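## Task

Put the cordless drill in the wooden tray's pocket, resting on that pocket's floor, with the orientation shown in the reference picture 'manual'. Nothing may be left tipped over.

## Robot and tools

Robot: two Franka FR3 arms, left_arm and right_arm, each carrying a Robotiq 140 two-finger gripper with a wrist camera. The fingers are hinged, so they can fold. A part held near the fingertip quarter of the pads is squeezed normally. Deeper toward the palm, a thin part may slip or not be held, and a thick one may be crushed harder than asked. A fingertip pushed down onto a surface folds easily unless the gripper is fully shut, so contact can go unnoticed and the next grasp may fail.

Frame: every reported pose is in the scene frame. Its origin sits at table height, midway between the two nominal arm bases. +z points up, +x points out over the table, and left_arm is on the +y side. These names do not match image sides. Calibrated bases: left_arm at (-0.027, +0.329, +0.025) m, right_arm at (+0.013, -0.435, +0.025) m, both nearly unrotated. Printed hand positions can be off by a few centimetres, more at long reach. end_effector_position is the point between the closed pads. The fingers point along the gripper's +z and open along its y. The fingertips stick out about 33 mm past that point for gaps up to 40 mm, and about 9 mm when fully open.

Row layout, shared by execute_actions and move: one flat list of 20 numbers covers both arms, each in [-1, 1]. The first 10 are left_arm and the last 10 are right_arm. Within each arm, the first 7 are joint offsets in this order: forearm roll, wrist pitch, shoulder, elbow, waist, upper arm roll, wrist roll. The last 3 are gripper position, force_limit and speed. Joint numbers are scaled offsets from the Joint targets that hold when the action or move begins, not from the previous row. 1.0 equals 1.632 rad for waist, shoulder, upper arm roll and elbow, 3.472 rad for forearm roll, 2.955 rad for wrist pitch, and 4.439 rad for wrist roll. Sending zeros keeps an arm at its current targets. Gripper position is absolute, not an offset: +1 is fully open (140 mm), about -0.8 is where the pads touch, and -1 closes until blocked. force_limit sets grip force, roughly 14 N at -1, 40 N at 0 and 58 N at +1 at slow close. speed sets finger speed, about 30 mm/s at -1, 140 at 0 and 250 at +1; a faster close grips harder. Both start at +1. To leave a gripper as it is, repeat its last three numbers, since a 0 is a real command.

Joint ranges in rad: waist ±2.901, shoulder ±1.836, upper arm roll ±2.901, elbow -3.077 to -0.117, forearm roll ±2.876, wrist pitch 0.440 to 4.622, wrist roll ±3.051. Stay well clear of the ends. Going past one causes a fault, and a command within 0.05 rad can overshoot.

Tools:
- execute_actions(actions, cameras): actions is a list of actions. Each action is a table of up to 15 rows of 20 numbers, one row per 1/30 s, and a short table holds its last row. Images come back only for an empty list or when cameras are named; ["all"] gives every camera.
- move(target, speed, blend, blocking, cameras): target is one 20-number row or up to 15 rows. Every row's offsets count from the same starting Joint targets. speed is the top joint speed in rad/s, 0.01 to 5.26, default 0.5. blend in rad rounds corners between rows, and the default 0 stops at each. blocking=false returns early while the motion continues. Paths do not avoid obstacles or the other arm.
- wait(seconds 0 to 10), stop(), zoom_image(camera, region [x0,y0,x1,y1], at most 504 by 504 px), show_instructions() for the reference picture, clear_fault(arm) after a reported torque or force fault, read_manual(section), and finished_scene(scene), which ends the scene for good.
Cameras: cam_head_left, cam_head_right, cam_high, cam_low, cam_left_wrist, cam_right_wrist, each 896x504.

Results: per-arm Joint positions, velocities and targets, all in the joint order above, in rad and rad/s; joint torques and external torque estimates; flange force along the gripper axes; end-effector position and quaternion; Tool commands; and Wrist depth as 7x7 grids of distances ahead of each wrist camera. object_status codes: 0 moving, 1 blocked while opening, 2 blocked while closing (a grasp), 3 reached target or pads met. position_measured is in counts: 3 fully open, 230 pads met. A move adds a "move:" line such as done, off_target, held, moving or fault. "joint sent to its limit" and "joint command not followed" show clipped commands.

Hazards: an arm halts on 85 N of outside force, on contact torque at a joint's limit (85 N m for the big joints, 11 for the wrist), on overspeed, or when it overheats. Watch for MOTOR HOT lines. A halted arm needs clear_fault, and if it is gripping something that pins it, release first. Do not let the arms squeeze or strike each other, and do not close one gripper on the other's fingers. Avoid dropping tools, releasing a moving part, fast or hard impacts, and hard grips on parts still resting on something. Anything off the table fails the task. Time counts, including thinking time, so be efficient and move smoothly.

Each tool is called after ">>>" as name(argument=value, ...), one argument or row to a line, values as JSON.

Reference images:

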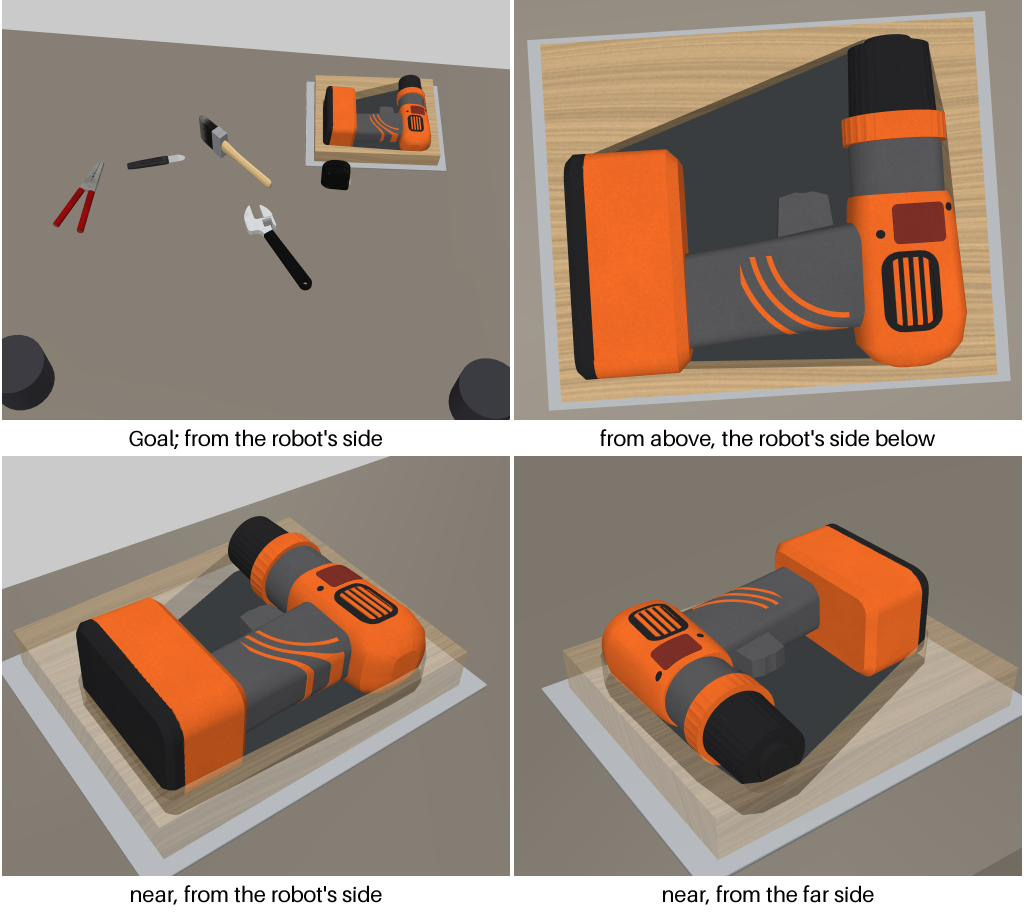

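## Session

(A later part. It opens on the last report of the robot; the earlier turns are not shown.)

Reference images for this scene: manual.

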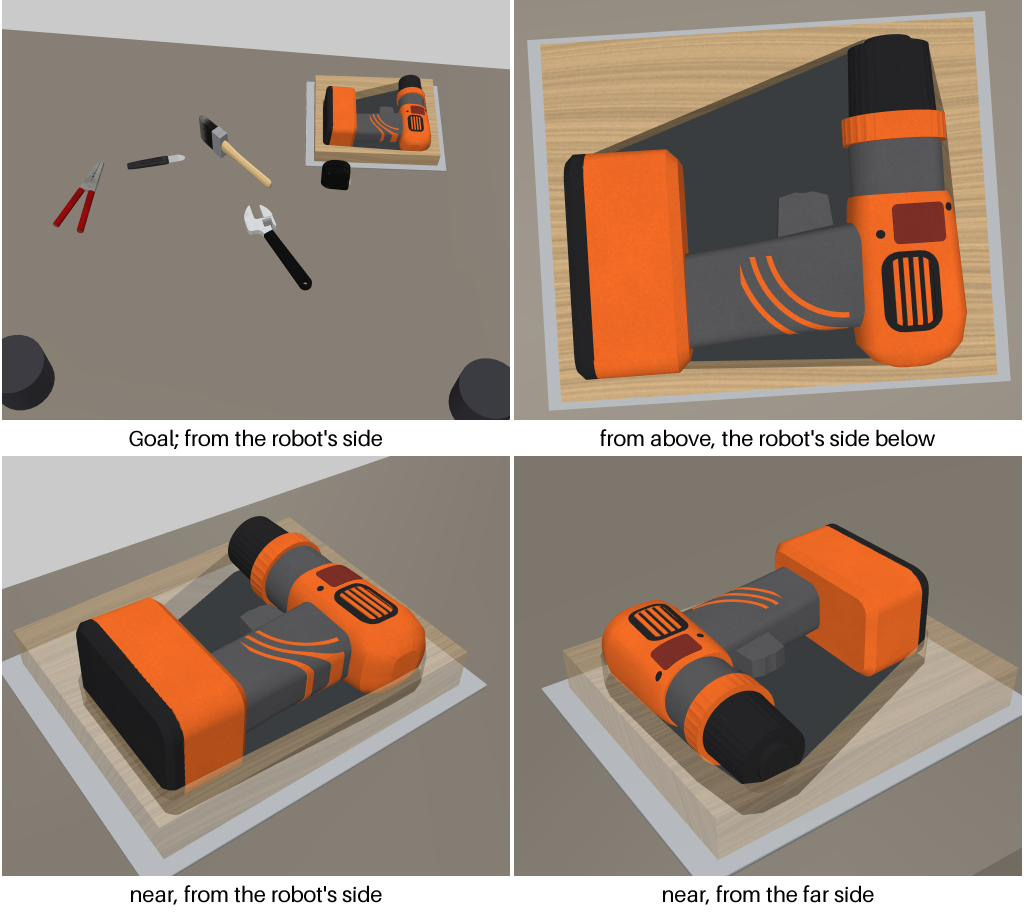

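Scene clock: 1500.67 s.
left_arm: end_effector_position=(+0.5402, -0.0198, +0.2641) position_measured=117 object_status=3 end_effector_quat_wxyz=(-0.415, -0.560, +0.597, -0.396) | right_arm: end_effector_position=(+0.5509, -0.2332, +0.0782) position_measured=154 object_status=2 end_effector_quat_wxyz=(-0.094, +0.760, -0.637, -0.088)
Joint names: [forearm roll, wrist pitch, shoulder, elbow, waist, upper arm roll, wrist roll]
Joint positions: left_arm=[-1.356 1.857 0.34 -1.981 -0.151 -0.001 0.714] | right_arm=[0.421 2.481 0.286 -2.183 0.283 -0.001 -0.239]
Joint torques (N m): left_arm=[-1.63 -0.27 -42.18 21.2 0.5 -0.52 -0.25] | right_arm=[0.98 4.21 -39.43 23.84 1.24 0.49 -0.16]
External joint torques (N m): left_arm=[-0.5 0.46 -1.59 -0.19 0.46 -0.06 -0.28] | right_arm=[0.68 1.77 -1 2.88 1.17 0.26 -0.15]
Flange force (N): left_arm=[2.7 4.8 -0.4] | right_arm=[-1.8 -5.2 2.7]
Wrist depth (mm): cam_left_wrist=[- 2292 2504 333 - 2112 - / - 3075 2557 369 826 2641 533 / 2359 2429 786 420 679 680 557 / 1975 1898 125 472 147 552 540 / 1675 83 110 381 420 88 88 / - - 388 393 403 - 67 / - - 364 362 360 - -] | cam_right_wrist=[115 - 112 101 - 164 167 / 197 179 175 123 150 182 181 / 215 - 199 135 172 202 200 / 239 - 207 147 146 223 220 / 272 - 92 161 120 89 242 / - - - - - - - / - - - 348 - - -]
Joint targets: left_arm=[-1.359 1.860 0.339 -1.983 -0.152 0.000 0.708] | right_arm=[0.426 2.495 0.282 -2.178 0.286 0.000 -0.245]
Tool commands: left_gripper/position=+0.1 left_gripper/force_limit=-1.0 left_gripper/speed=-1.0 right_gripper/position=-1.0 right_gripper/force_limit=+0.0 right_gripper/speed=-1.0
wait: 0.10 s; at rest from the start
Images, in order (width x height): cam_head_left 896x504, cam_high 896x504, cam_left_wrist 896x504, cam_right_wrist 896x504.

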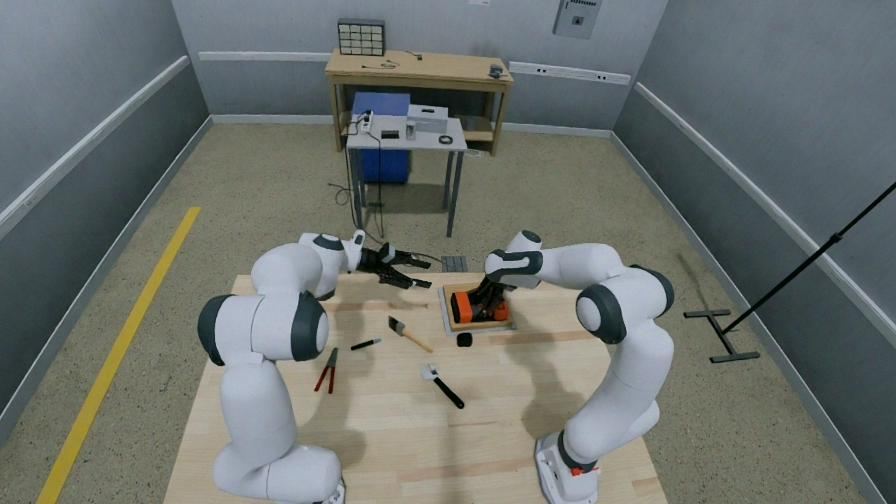

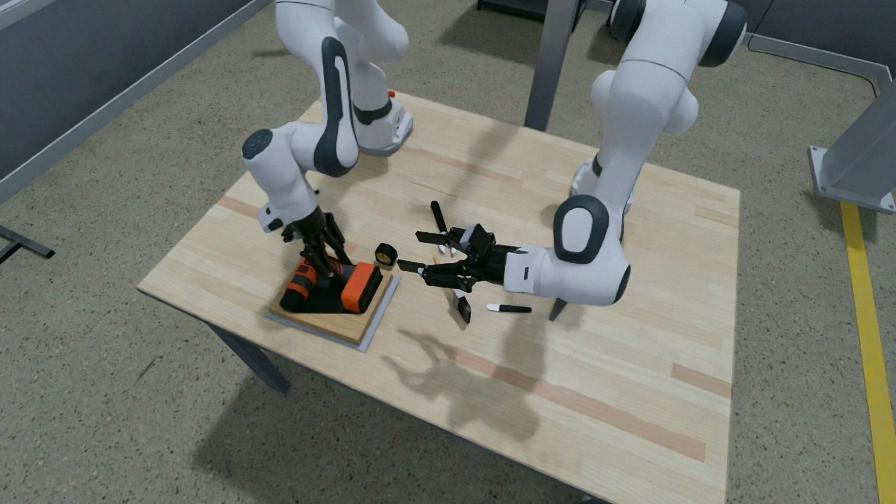

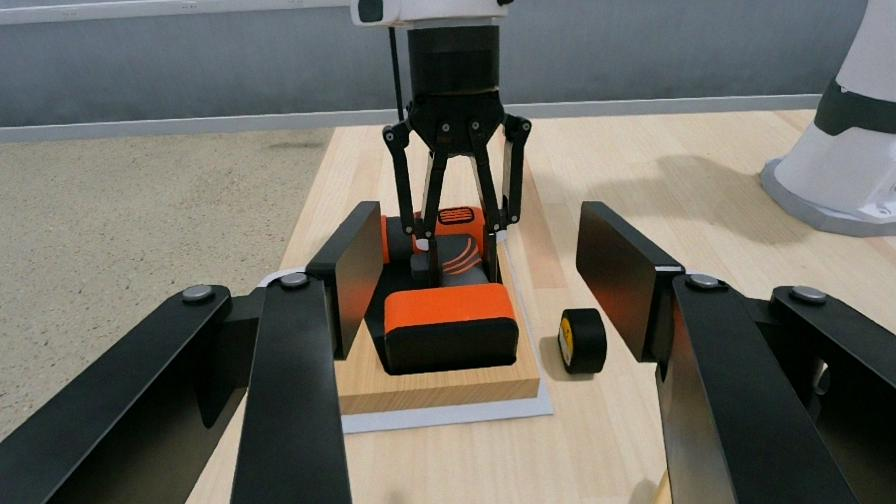

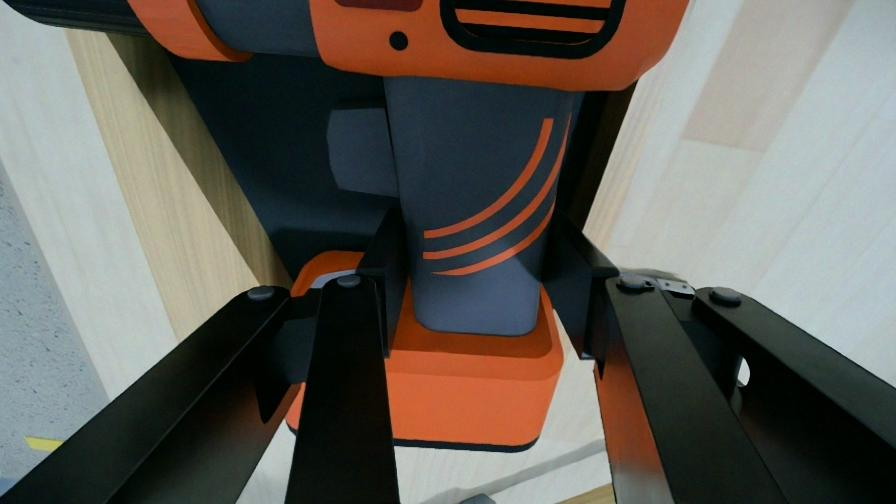

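>>> move(
  target=[0,0,0,0,0,0,0,0.1,-1,-1,0.0005,0.0014,0.0022,-0.0005,0.00017,0,-0.0005,-1,0,-1],
  speed=0.015,
  cameras=["cam_low"],
)

>>> zoom_image(
  camera="cam_low",
  region=[160, 210, 380, 310],
)

Scene clock: 1512.37 s.
left_arm: end_effector_position=(+0.5402, -0.0198, +0.2641) position_measured=117 object_status=3 end_effector_quat_wxyz=(-0.415, -0.560, +0.597, -0.396) | right_arm: end_effector_position=(+0.5511, -0.2332, +0.0777) position_measured=154 object_status=2 end_effector_quat_wxyz=(-0.095, +0.760, -0.637, -0.088)
Joint names: [forearm roll, wrist pitch, shoulder, elbow, waist, upper arm roll, wrist roll]
Joint positions: left_arm=[-1.356 1.857 0.34 -1.981 -0.151 -0.001 0.714] | right_arm=[0.423 2.483 0.286 -2.183 0.283 -0.001 -0.241]
Joint torques (N m): left_arm=[-1.64 -0.27 -42.2 21.22 0.45 -0.51 -0.25] | right_arm=[1.08 4.56 -38.07 23.5 1.43 0.55 -0.1]
External joint torques (N m): left_arm=[-0.5 0.47 -1.61 -0.19 0.48 0 -0.28] | right_arm=[0.78 2.15 0.23 2.68 1.34 0.31 -0.09]
Flange force (N): left_arm=[2.7 4.8 -0.5] | right_arm=[-1.7 -6.8 6.0]
Wrist depth (mm): cam_left_wrist=[- 2454 - 331 - - 480 / - 2531 2229 369 799 818 533 / 2359 2229 781 420 679 682 587 / 2024 1928 124 451 147 555 536 / 1699 83 110 377 420 88 88 / - - 389 394 400 - 67 / - - 364 364 362 - -] | cam_right_wrist=[- 114 113 - - 168 166 / - 173 175 124 125 182 180 / 215 172 196 135 141 200 199 / 239 - 211 144 141 222 219 / 271 - 92 165 109 89 241 / - - - 163 - - - / - - - 358 - - -]
Joint targets: left_arm=[-1.359 1.860 0.339 -1.983 -0.152 0.000 0.708] | right_arm=[0.427 2.499 0.285 -2.179 0.286 0.000 -0.247]
move: off_target (right_arm); right_arm: the wrist pitch is farthest, 0.016 rad from its target
Images, in order (width x height): cam_low 896x504.

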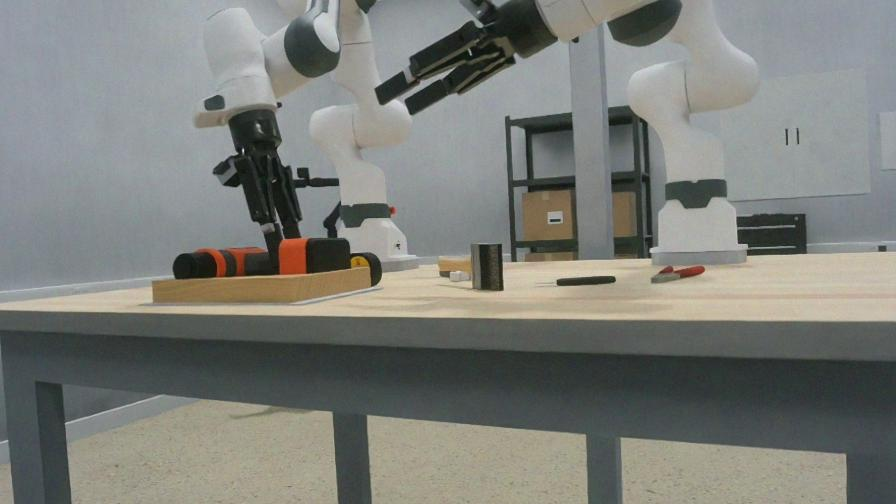

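Scaled by 2.291.

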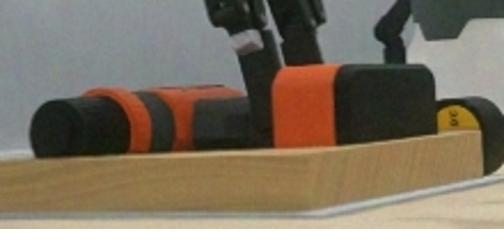

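>>> move(
  target=[0,0,0,0,0,0,0,0.1,-1,-1,-0.0017,-0.0098,0.0012,-0.0025,-0.0010,0,0.0052,-1,0,-1],
  speed=0.02,
  cameras=["cam_low","cam_left_wrist","cam_right_wrist"],
)

>>> zoom_image(
  camera="cam_low",
  region=[160, 210, 380, 310],
)

>>> zoom_image(
  camera="cam_left_wrist",
  region=[330, 180, 550, 400],
)

Scene clock: 1539.77 s.
left_arm: end_effector_position=(+0.5402, -0.0198, +0.2641) position_measured=117 object_status=3 end_effector_quat_wxyz=(-0.415, -0.560, +0.597, -0.396) | right_arm: end_effector_position=(+0.5500, -0.2335, +0.0774) position_measured=154 object_status=2 end_effector_quat_wxyz=(-0.093, +0.756, -0.642, -0.090)
Joint names: [forearm roll, wrist pitch, shoulder, elbow, waist, upper arm roll, wrist roll]
Joint positions: left_arm=[-1.356 1.857 0.34 -1.981 -0.151 -0.001 0.714] | right_arm=[0.423 2.479 0.286 -2.183 0.283 -0.001 -0.228]
Joint velocities: left_arm=[within noise] | right_arm=[0.001 -0.001 -0.001 0.001 0 -0.001 0.005]
Joint torques (N m): left_arm=[-1.63 -0.28 -42.2 21.18 0.45 -0.52 -0.26] | right_arm=[0.15 1.32 -36.9 20.37 1.42 0.98 -0.05]
External joint torques (N m): left_arm=[-0.51 0.45 -1.68 -0.14 0.37 -0.09 -0.29] | right_arm=[-0.16 -1.12 1.5 -0.54 1.49 0.88 -0.04]
Flange force (N): left_arm=[2.9 4.8 -0.3] | right_arm=[-1.7 -2.7 1.3]
Wrist depth (mm): cam_left_wrist=[- - - 331 2504 - - / - 2557 2249 371 2641 844 536 / 2504 2382 796 413 684 675 566 / 1959 1959 124 481 147 555 547 / 1711 83 109 377 420 88 88 / - - 389 391 398 - 67 / - - 364 365 361 - -] | cam_right_wrist=[- 123 113 104 - 165 166 / - 179 174 123 124 182 181 / 212 193 186 135 141 202 199 / 238 194 213 147 146 223 220 / 268 - 92 162 120 89 244 / - - - - - - - / - - - 355 - - -]
Joint targets: left_arm=[-1.359 1.860 0.339 -1.983 -0.152 0.000 0.708] | right_arm=[0.422 2.470 0.287 -2.183 0.284 0.000 -0.224]
move: done
Images, in order (width x height): cam_low 896x504, cam_left_wrist 896x504, cam_right_wrist 896x504.

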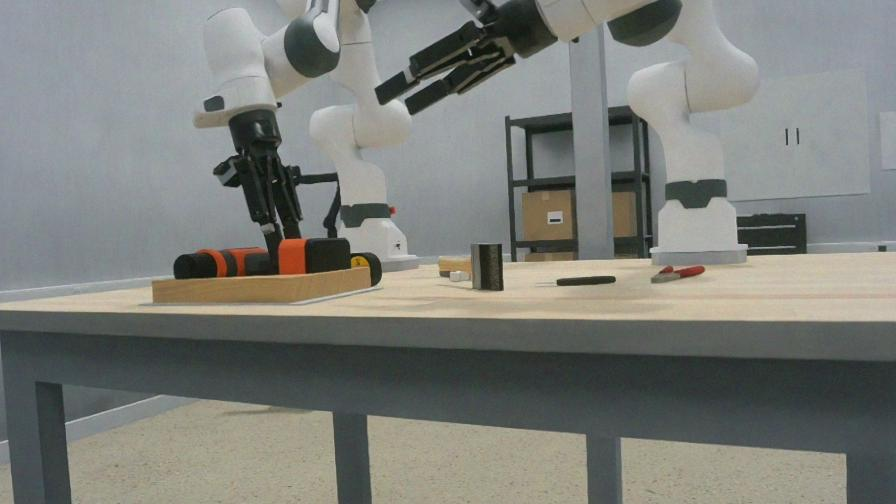

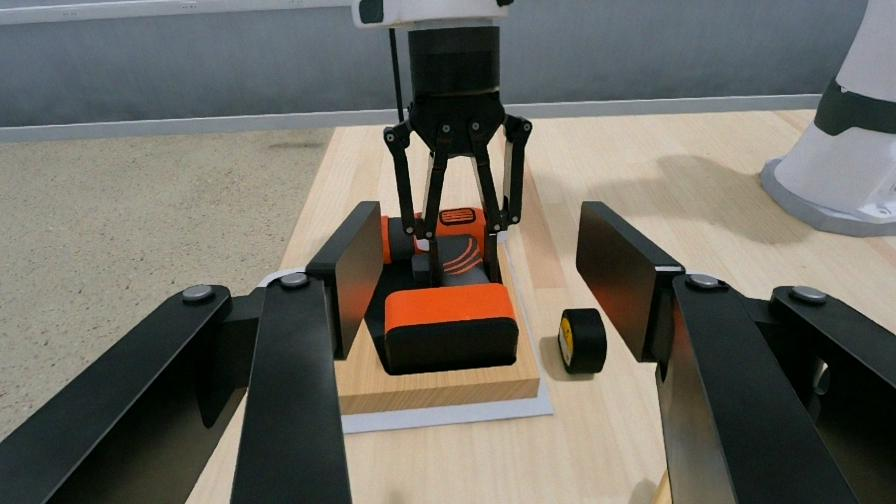

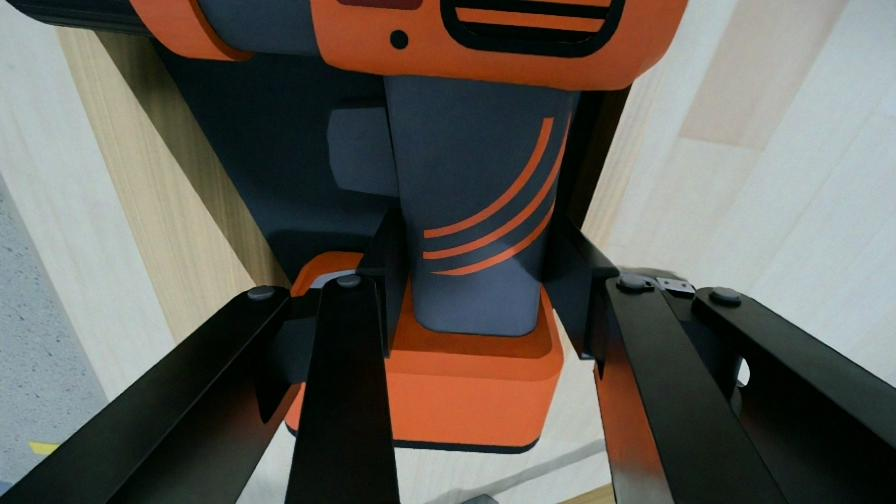

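Scaled by 2.291.

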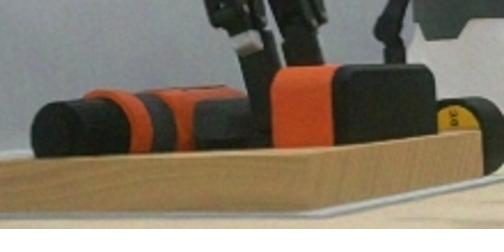

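Scaled by 2.291.

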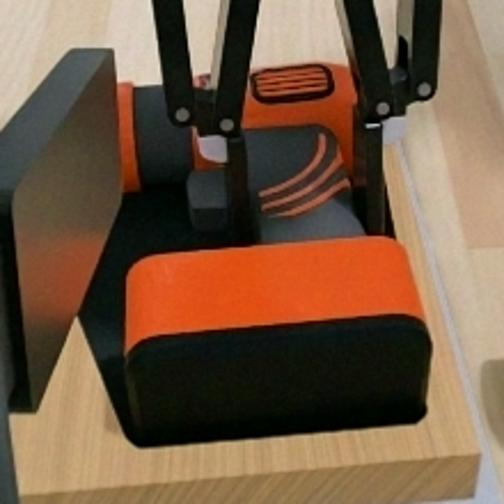

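>>> execute_actions(
  actions=[
    [[0,0,0,0,0,0,0,0.1,-1,-1,0,0,0,0,0,0,0,-0.1,-1,-1]],
    [[0,0,0,0,0,0,0,0.1,-1,-1,0,0,0,0,0,0,0,0.1,-1,-1]],
    [[0,0,0,0,0,0,0,0.1,-1,-1,0,0,0,0,0,0,0,0.1,-1,-1]],
  ],
  cameras=["cam_low","cam_left_wrist","cam_right_wrist"],
)

>>> zoom_image(
  camera="cam_low",
  region=[160, 210, 380, 310],
)

>>> zoom_image(
  camera="cam_left_wrist",
  region=[330, 180, 550, 400],
)

Scene clock: 1599.07 s.
left_arm: end_effector_position=(+0.5402, -0.0198, +0.2641) position_measured=117 object_status=3 end_effector_quat_wxyz=(-0.415, -0.560, +0.597, -0.396) | right_arm: end_effector_position=(+0.5480, -0.2331, +0.0766) position_measured=117 object_status=3 end_effector_quat_wxyz=(-0.091, +0.756, -0.642, -0.093)
Joint names: [forearm roll, wrist pitch, shoulder, elbow, waist, upper arm roll, wrist roll]
Joint positions: left_arm=[-1.356 1.857 0.34 -1.981 -0.151 -0.001 0.714] | right_arm=[0.423 2.474 0.287 -2.183 0.283 -0.001 -0.227]
Joint torques (N m): left_arm=[-1.63 -0.27 -42.22 21.17 0.47 -0.59 -0.25] | right_arm=[0.33 2.12 -36.39 20.6 0.43 0.13 0.02]
External joint torques (N m): left_arm=[-0.5 0.47 -1.69 -0.17 0.48 -0.08 -0.28] | right_arm=[0.03 -0.28 1.95 -0.27 0.32 -0.12 0.03]
External joint torques at the end of the 1st action: left_arm=[-0.5 0.48 -1.72 -0.12 0.58 0.09 -0.28] | right_arm=[0.02 -0.21 1.98 -0.22 0.34 -0.08 0.01]
External joint torques at the end of the 2nd action: left_arm=[-0.49 0.48 -1.64 -0.19 0.51 -0.01 -0.28] | right_arm=[0.01 -0.3 2.08 -0.32 0.34 -0.05 -0.01]
Flange force (N): left_arm=[2.9 5.0 -0.5] | right_arm=[0.3 -3.9 3.4]
Flange force at the end of the 1st action (N): left_arm=[2.9 4.9 -0.7] | right_arm=[0.3 -4.1 3.6]
Flange force at the end of the 2nd action (N): left_arm=[2.8 4.9 -0.5] | right_arm=[0.3 -4.0 3.6]
Wrist depth (mm): cam_left_wrist=[- - - 328 - 2454 529 / - 2094 2641 373 2504 791 533 / 2429 2270 776 415 696 671 562 / 1991 1913 125 452 148 548 540 / 1653 83 110 369 434 88 88 / - - 387 395 406 - 67 / - - 366 364 360 - -] | cam_right_wrist=[- - 165 108 - 167 166 / - 171 174 127 125 183 181 / 209 186 198 136 184 200 200 / 235 - 159 152 153 223 221 / 259 - 107 163 163 89 242 / - - - - 290 - - / - - 349 353 343 - -]
Joint targets: left_arm=[-1.359 1.860 0.339 -1.983 -0.152 0.000 0.708] | right_arm=[0.422 2.470 0.287 -2.183 0.284 0.000 -0.224]
Step readings (joint positions of left_arm | right_arm; steps 1 to 15: 1st action; 16 to 30: 2nd action; 31 to 45: 3rd action):
0: [-1.356 1.857 0.340 -1.981 -0.151 -0.001 0.714] | [0.423 2.479 0.286 -2.183 0.283 -0.001 -0.227]
1: [-1.356 1.857 0.340 -1.981 -0.151 -0.001 0.714] | [0.423 2.479 0.286 -2.183 0.283 -0.001 -0.227]
2: [-1.356 1.857 0.340 -1.981 -0.151 -0.001 0.714] | [0.423 2.479 0.286 -2.183 0.283 -0.001 -0.227]
4: [-1.356 1.857 0.340 -1.981 -0.151 -0.001 0.714] | [0.423 2.479 0.287 -2.183 0.283 -0.001 -0.227]
8: [-1.356 1.857 0.340 -1.981 -0.151 -0.001 0.714] | [0.423 2.476 0.287 -2.183 0.283 -0.001 -0.227]
15: [-1.356 1.857 0.340 -1.981 -0.151 -0.001 0.714] | [0.423 2.474 0.287 -2.183 0.283 -0.001 -0.227]
16: [-1.356 1.857 0.340 -1.981 -0.151 -0.001 0.714] | [0.423 2.474 0.287 -2.183 0.283 -0.001 -0.227]
17: [-1.356 1.857 0.340 -1.981 -0.151 -0.001 0.714] | [0.423 2.474 0.287 -2.183 0.283 -0.001 -0.227]
19: [-1.356 1.857 0.340 -1.981 -0.151 -0.001 0.714] | [0.423 2.474 0.287 -2.183 0.283 -0.001 -0.227]
23: [-1.356 1.857 0.340 -1.981 -0.151 -0.001 0.714] | [0.423 2.474 0.287 -2.183 0.283 -0.001 -0.227]
30: [-1.356 1.857 0.340 -1.981 -0.151 -0.001 0.714] | [0.423 2.474 0.287 -2.183 0.283 -0.001 -0.227]
31: [-1.356 1.857 0.340 -1.981 -0.151 -0.001 0.714] | [0.423 2.474 0.287 -2.183 0.283 -0.001 -0.227]
32: [-1.356 1.857 0.340 -1.981 -0.151 -0.001 0.714] | [0.423 2.474 0.287 -2.183 0.283 -0.001 -0.227]
34: [-1.356 1.857 0.340 -1.981 -0.151 -0.001 0.714] | [0.423 2.474 0.287 -2.183 0.283 -0.001 -0.227]
38: [-1.356 1.857 0.340 -1.981 -0.151 -0.001 0.714] | [0.423 2.474 0.287 -2.183 0.283 -0.001 -0.227]
45: [-1.356 1.857 0.340 -1.981 -0.151 -0.001 0.714] | [0.423 2.474 0.287 -2.183 0.283 -0.001 -0.227]
Images, in order (width x height): cam_low 896x504, cam_left_wrist 896x504, cam_right_wrist 896x504.

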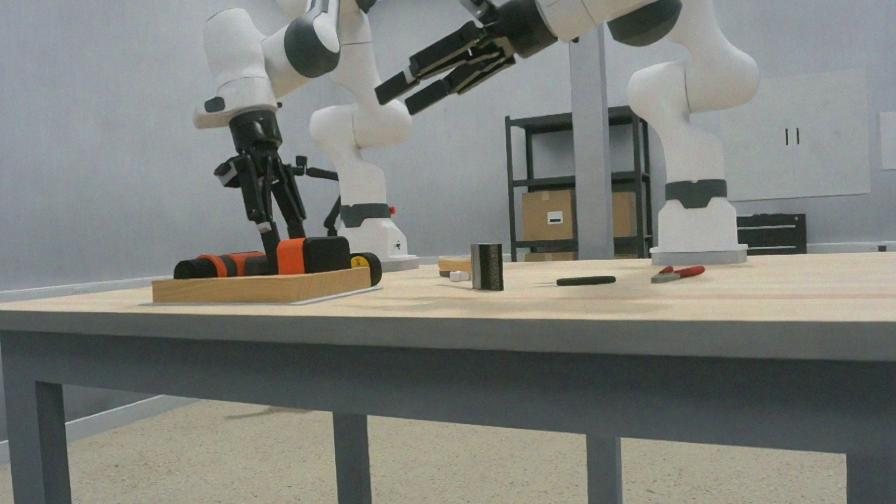

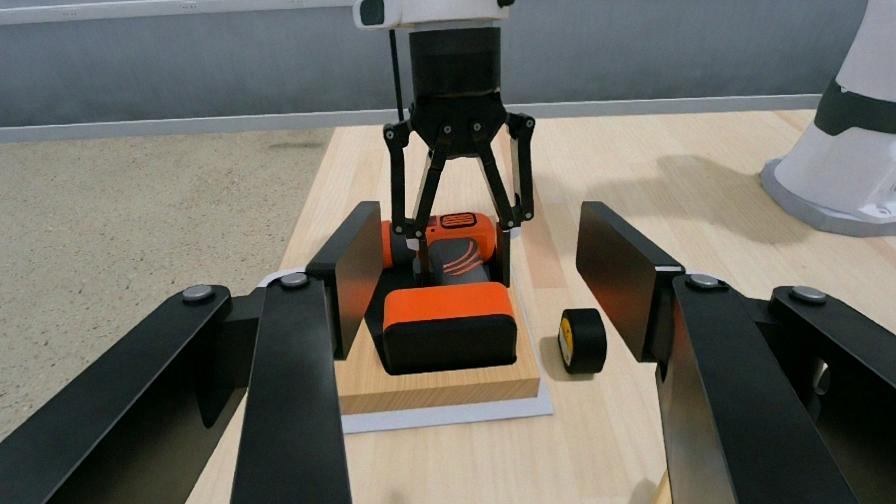

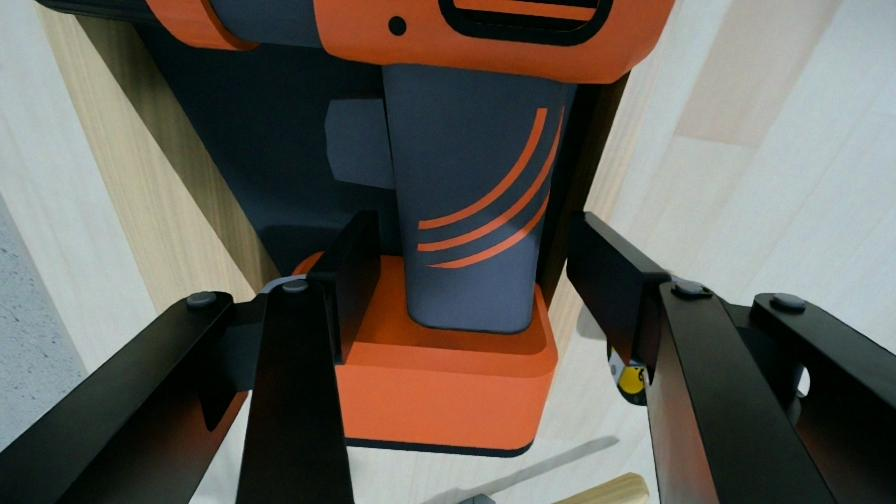

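Scaled by 2.291.

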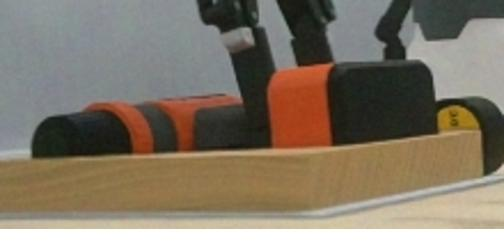

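Scaled by 2.291.

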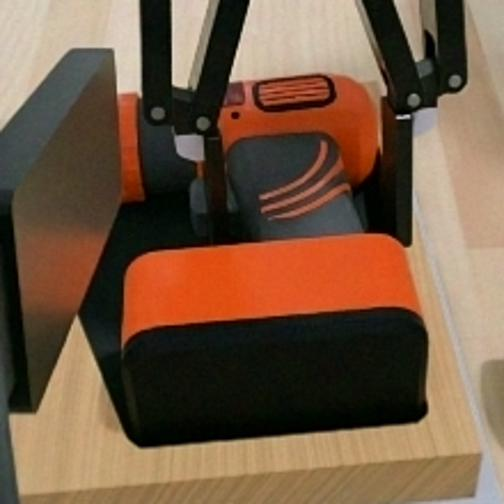

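>>> zoom_image(
  camera="cam_right_wrist",
  region=[500, 60, 680, 300],
)

>>> wait(
  seconds=0.1,
  cameras=["cam_high","cam_head_left","cam_head_right"],
)

>>> zoom_image(
  camera="cam_high",
  region=[260, 240, 400, 350],
)

>>> zoom_image(
  camera="cam_head_left",
  region=[430, 270, 530, 345],
)

>>> zoom_image(
  camera="cam_head_right",
  region=[440, 260, 550, 350],
)

Scaled by 2.100.

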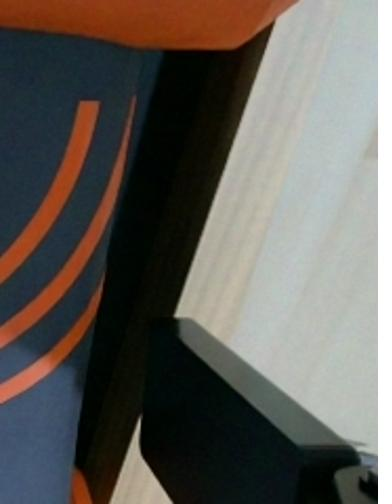

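Scene clock: 1622.93 s.
left_arm: end_effector_position=(+0.5402, -0.0198, +0.2641) position_measured=117 object_status=3 end_effector_quat_wxyz=(-0.415, -0.560, +0.597, -0.396) | right_arm: end_effector_position=(+0.5480, -0.2331, +0.0766) position_measured=117 object_status=3 end_effector_quat_wxyz=(-0.091, +0.756, -0.642, -0.093)
Joint names: [forearm roll, wrist pitch, shoulder, elbow, waist, upper arm roll, wrist roll]
Joint positions: left_arm=[-1.356 1.857 0.34 -1.981 -0.151 -0.001 0.714] | right_arm=[0.423 2.474 0.287 -2.183 0.283 -0.001 -0.227]
Joint torques (N m): left_arm=[-1.64 -0.26 -42.21 21.21 0.44 -0.49 -0.25] | right_arm=[0.33 2.13 -36.43 20.67 0.43 0.17 -0.01]
External joint torques (N m): left_arm=[-0.5 0.48 -1.61 -0.21 0.52 0.07 -0.28] | right_arm=[0.03 -0.28 2.03 -0.23 0.25 -0.16 0]
Flange force (N): left_arm=[2.7 4.9 -0.5] | right_arm=[0.5 -4.2 3.5]
Wrist depth (mm): cam_left_wrist=[2076 - - 329 - - 543 / - 3982 - 371 779 799 546 / 2429 2504 784 418 686 680 569 / 1943 1913 125 457 147 541 543 / 1723 83 110 381 420 88 88 / - - 387 392 402 - 67 / - - 368 365 362 - -] | cam_right_wrist=[- 165 121 108 - 167 166 / 157 171 173 127 146 182 181 / 210 189 195 137 144 201 200 / 234 - 159 150 153 222 221 / 259 - 108 165 123 89 241 / - - - - 292 - - / - - 350 346 342 - -]
Joint targets: left_arm=[-1.359 1.860 0.339 -1.983 -0.152 0.000 0.708] | right_arm=[0.422 2.470 0.287 -2.183 0.284 0.000 -0.224]
Tool commands: left_gripper/position=+0.1 left_gripper/force_limit=-1.0 left_gripper/speed=-1.0 right_gripper/position=+0.1 right_gripper/force_limit=-1.0 right_gripper/speed=-1.0
wait: 0.10 s; at rest from the start
Images, in order (width x height): cam_head_left 896x504, cam_head_right 896x504, cam_high 896x504.

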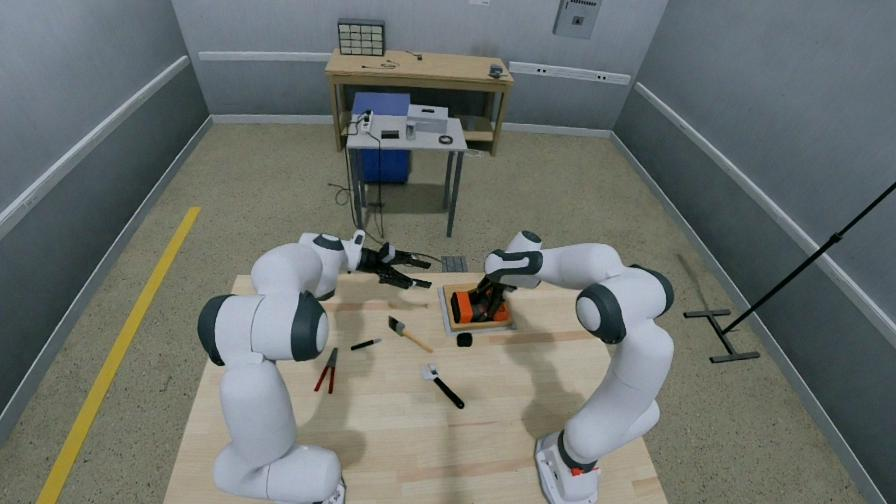

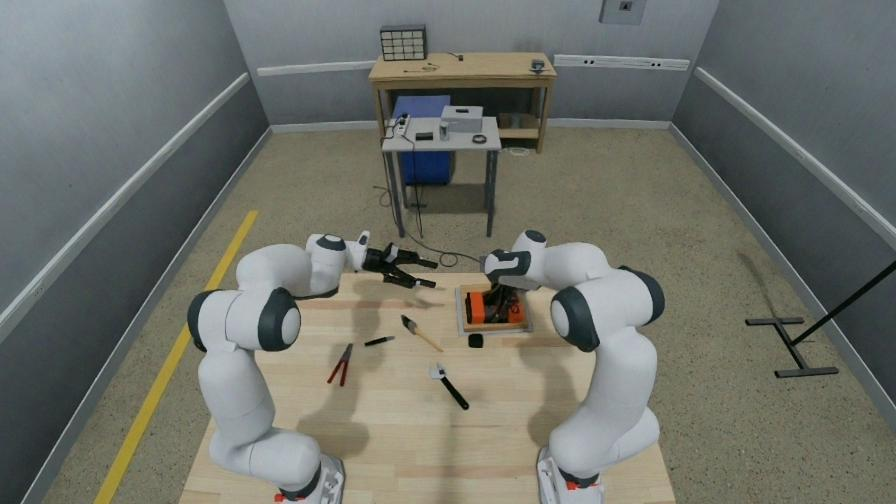

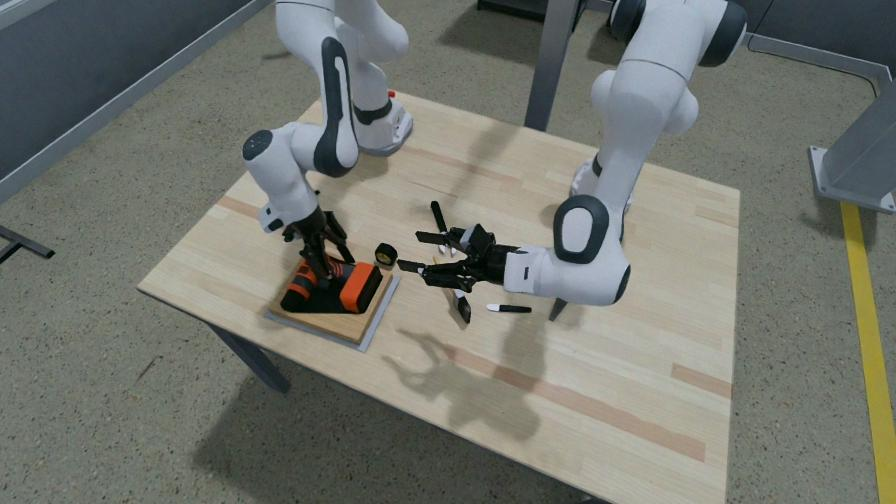

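Scaled by 3.600.

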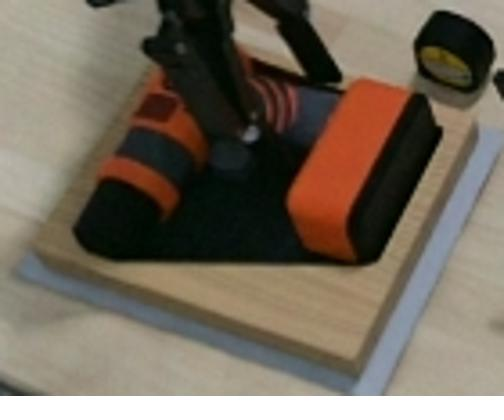

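Scaled by 5.040.

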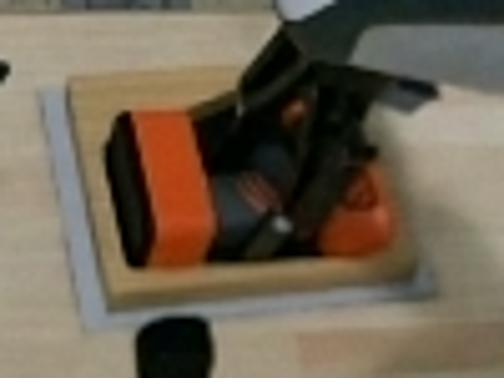

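Scaled by 4.582.

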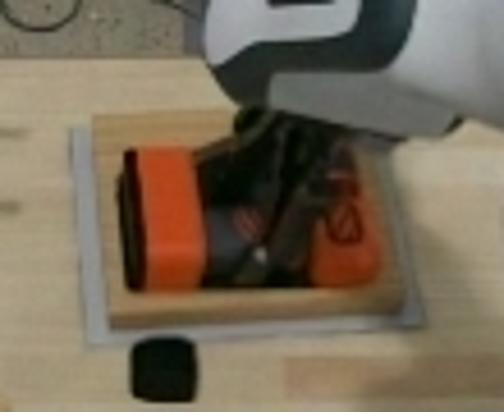

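>>> move(
  target=[0,0,0,0,0,0,0,0.1,-1,-1,-0.0274,-0.0868,-0.125,0.0325,-0.0490,0,0.0119,0.1,-1,-1],
  speed=0.15,
  cameras=["cam_low","cam_left_wrist","cam_right_wrist","cam_high"],
)

>>> zoom_image(
  camera="cam_right_wrist",
  region=[250, 0, 650, 400],
)

>>> zoom_image(
  camera="cam_high",
  region=[260, 240, 400, 350],
)

>>> zoom_image(
  camera="cam_low",
  region=[160, 210, 380, 310],
)

Scene clock: 1666.03 s.
left_arm: end_effector_position=(+0.5402, -0.0198, +0.2641) position_measured=117 object_status=3 end_effector_quat_wxyz=(-0.415, -0.560, +0.597, -0.396) | right_arm: end_effector_position=(+0.5504, -0.2639, +0.1910) position_measured=117 object_status=3 end_effector_quat_wxyz=(-0.093, +0.759, -0.638, -0.092)
Joint names: [forearm roll, wrist pitch, shoulder, elbow, waist, upper arm roll, wrist roll]
Joint positions: left_arm=[-1.356 1.857 0.34 -1.981 -0.151 -0.001 0.714] | right_arm=[0.33 2.218 0.085 -2.131 0.206 -0.001 -0.179]
Joint velocities: left_arm=[within noise] | right_arm=[0.001 -0.004 -0.002 0 0.001 -0.001 0.003]
Joint torques (N m): left_arm=[-1.63 -0.27 -42.2 21.18 0.48 -0.49 -0.21] | right_arm=[0.32 2.13 -32.7 23.32 -0.48 -0.23 0.21]
External joint torques (N m): left_arm=[-0.49 0.47 -1.44 -0.29 0.54 0.06 -0.24] | right_arm=[-0.37 -0.31 1.71 -0.23 -0.47 -0.31 0.22]
Flange force (N): left_arm=[2.4 4.8 -0.4] | right_arm=[0.8 -4.3 1.2]
Wrist depth (mm): cam_left_wrist=[1943 - 360 350 - 2454 - / 2670 2612 2314 380 871 838 532 / 2429 2208 774 673 692 680 568 / 1869 1869 124 497 147 553 548 / 1711 83 110 382 418 88 88 / - - 389 394 402 - 67 / - - 366 364 359 - -] | cam_right_wrist=[1098 273 212 213 264 267 264 / 1197 303 - 241 289 292 290 / 1332 335 317 267 324 320 320 / 1455 374 128 272 159 355 354 / 1613 - 109 418 396 95 385 / - - 461 468 465 - - / - - 565 563 551 - -]
Joint targets: left_arm=[-1.359 1.860 0.339 -1.983 -0.152 0.000 0.708] | right_arm=[0.326 2.213 0.083 -2.130 0.204 0.000 -0.171]
move: done
Images, in order (width x height): cam_high 896x504, cam_low 896x504, cam_left_wrist 896x504, cam_right_wrist 896x504.

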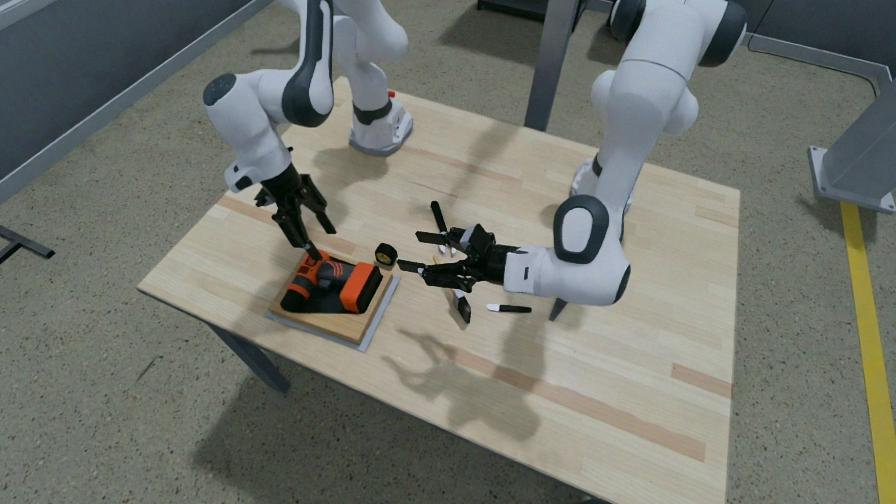

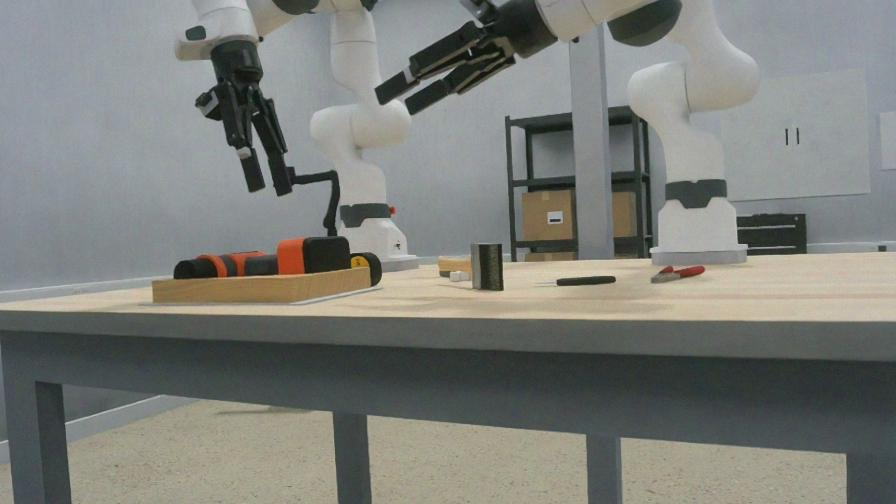

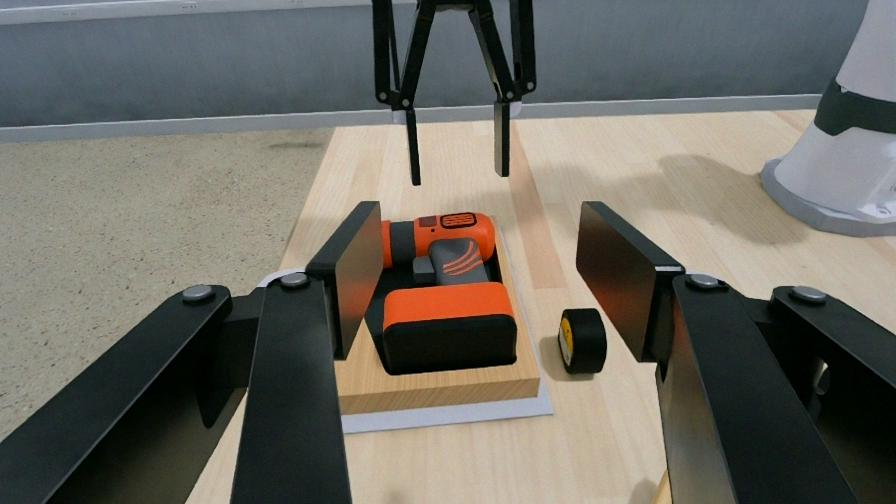

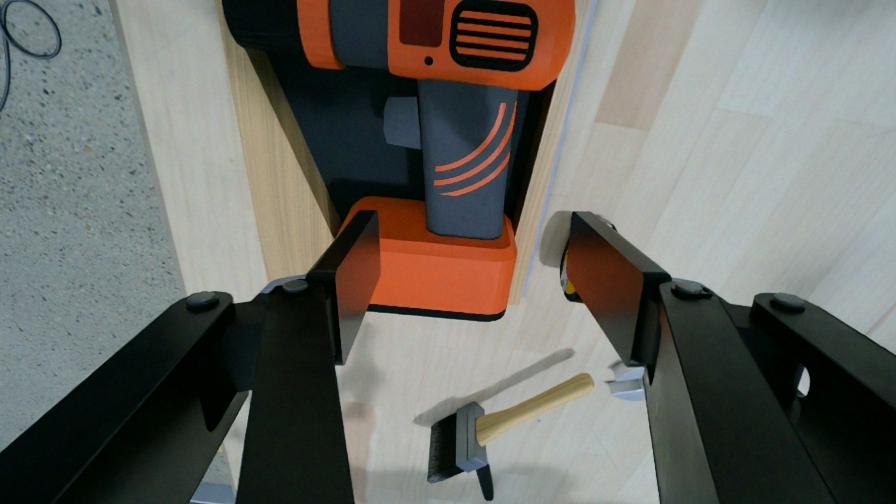

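Scaled by 1.260.

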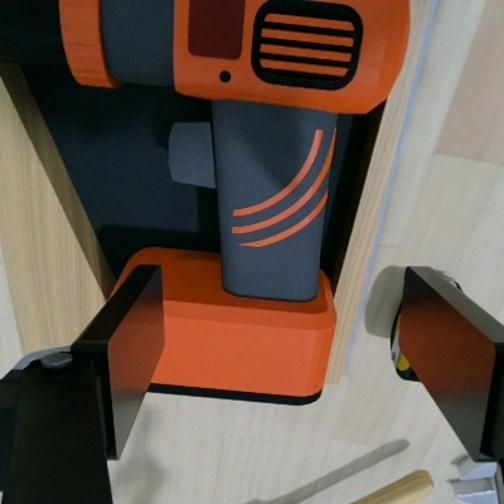

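Scaled by 3.600.

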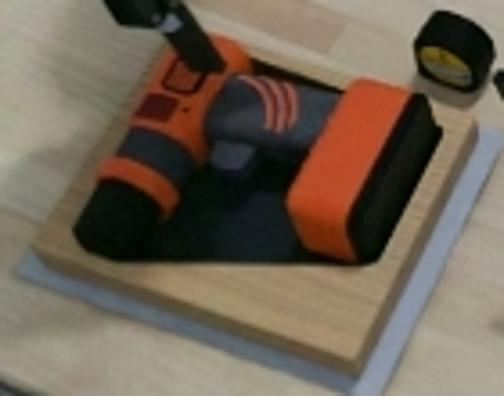

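Scaled by 2.291.

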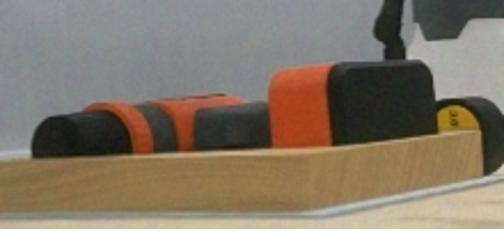

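>>> zoom_image(
  camera="cam_left_wrist",
  region=[440, 200, 560, 320],
)

>>> zoom_image(
  camera="cam_right_wrist",
  region=[480, 0, 640, 160],
)

>>> zoom_image(
  camera="cam_right_wrist",
  region=[440, 160, 600, 340],
)

>>> zoom_image(
  camera="cam_low",
  region=[170, 225, 270, 285],
)

>>> zoom_image(
  camera="cam_low",
  region=[260, 225, 360, 285],
)

Scaled by 4.200.

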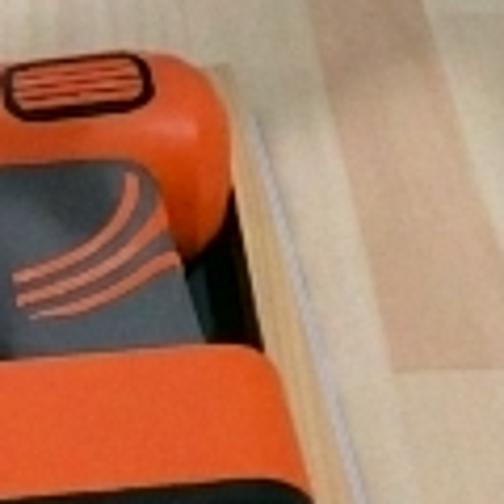

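Scaled by 3.150.

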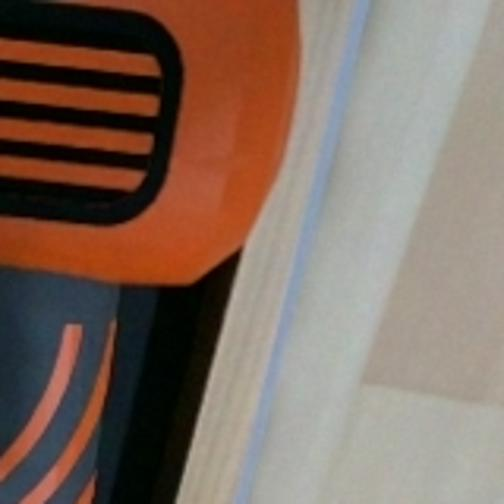

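Scaled by 2.800.

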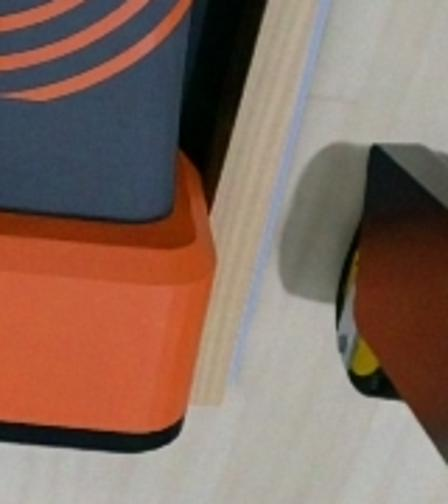

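Scaled by 5.040.

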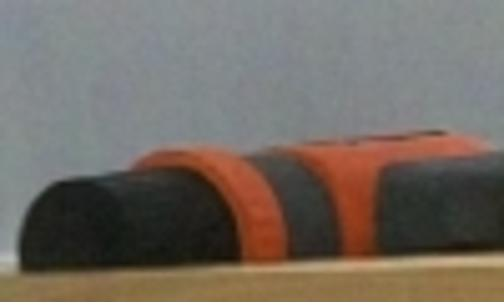

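Scaled by 5.040.

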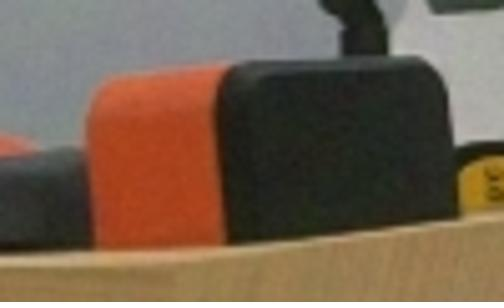

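>>> finished_scene(
  scene=2,
)

The scene is finished: the task was done.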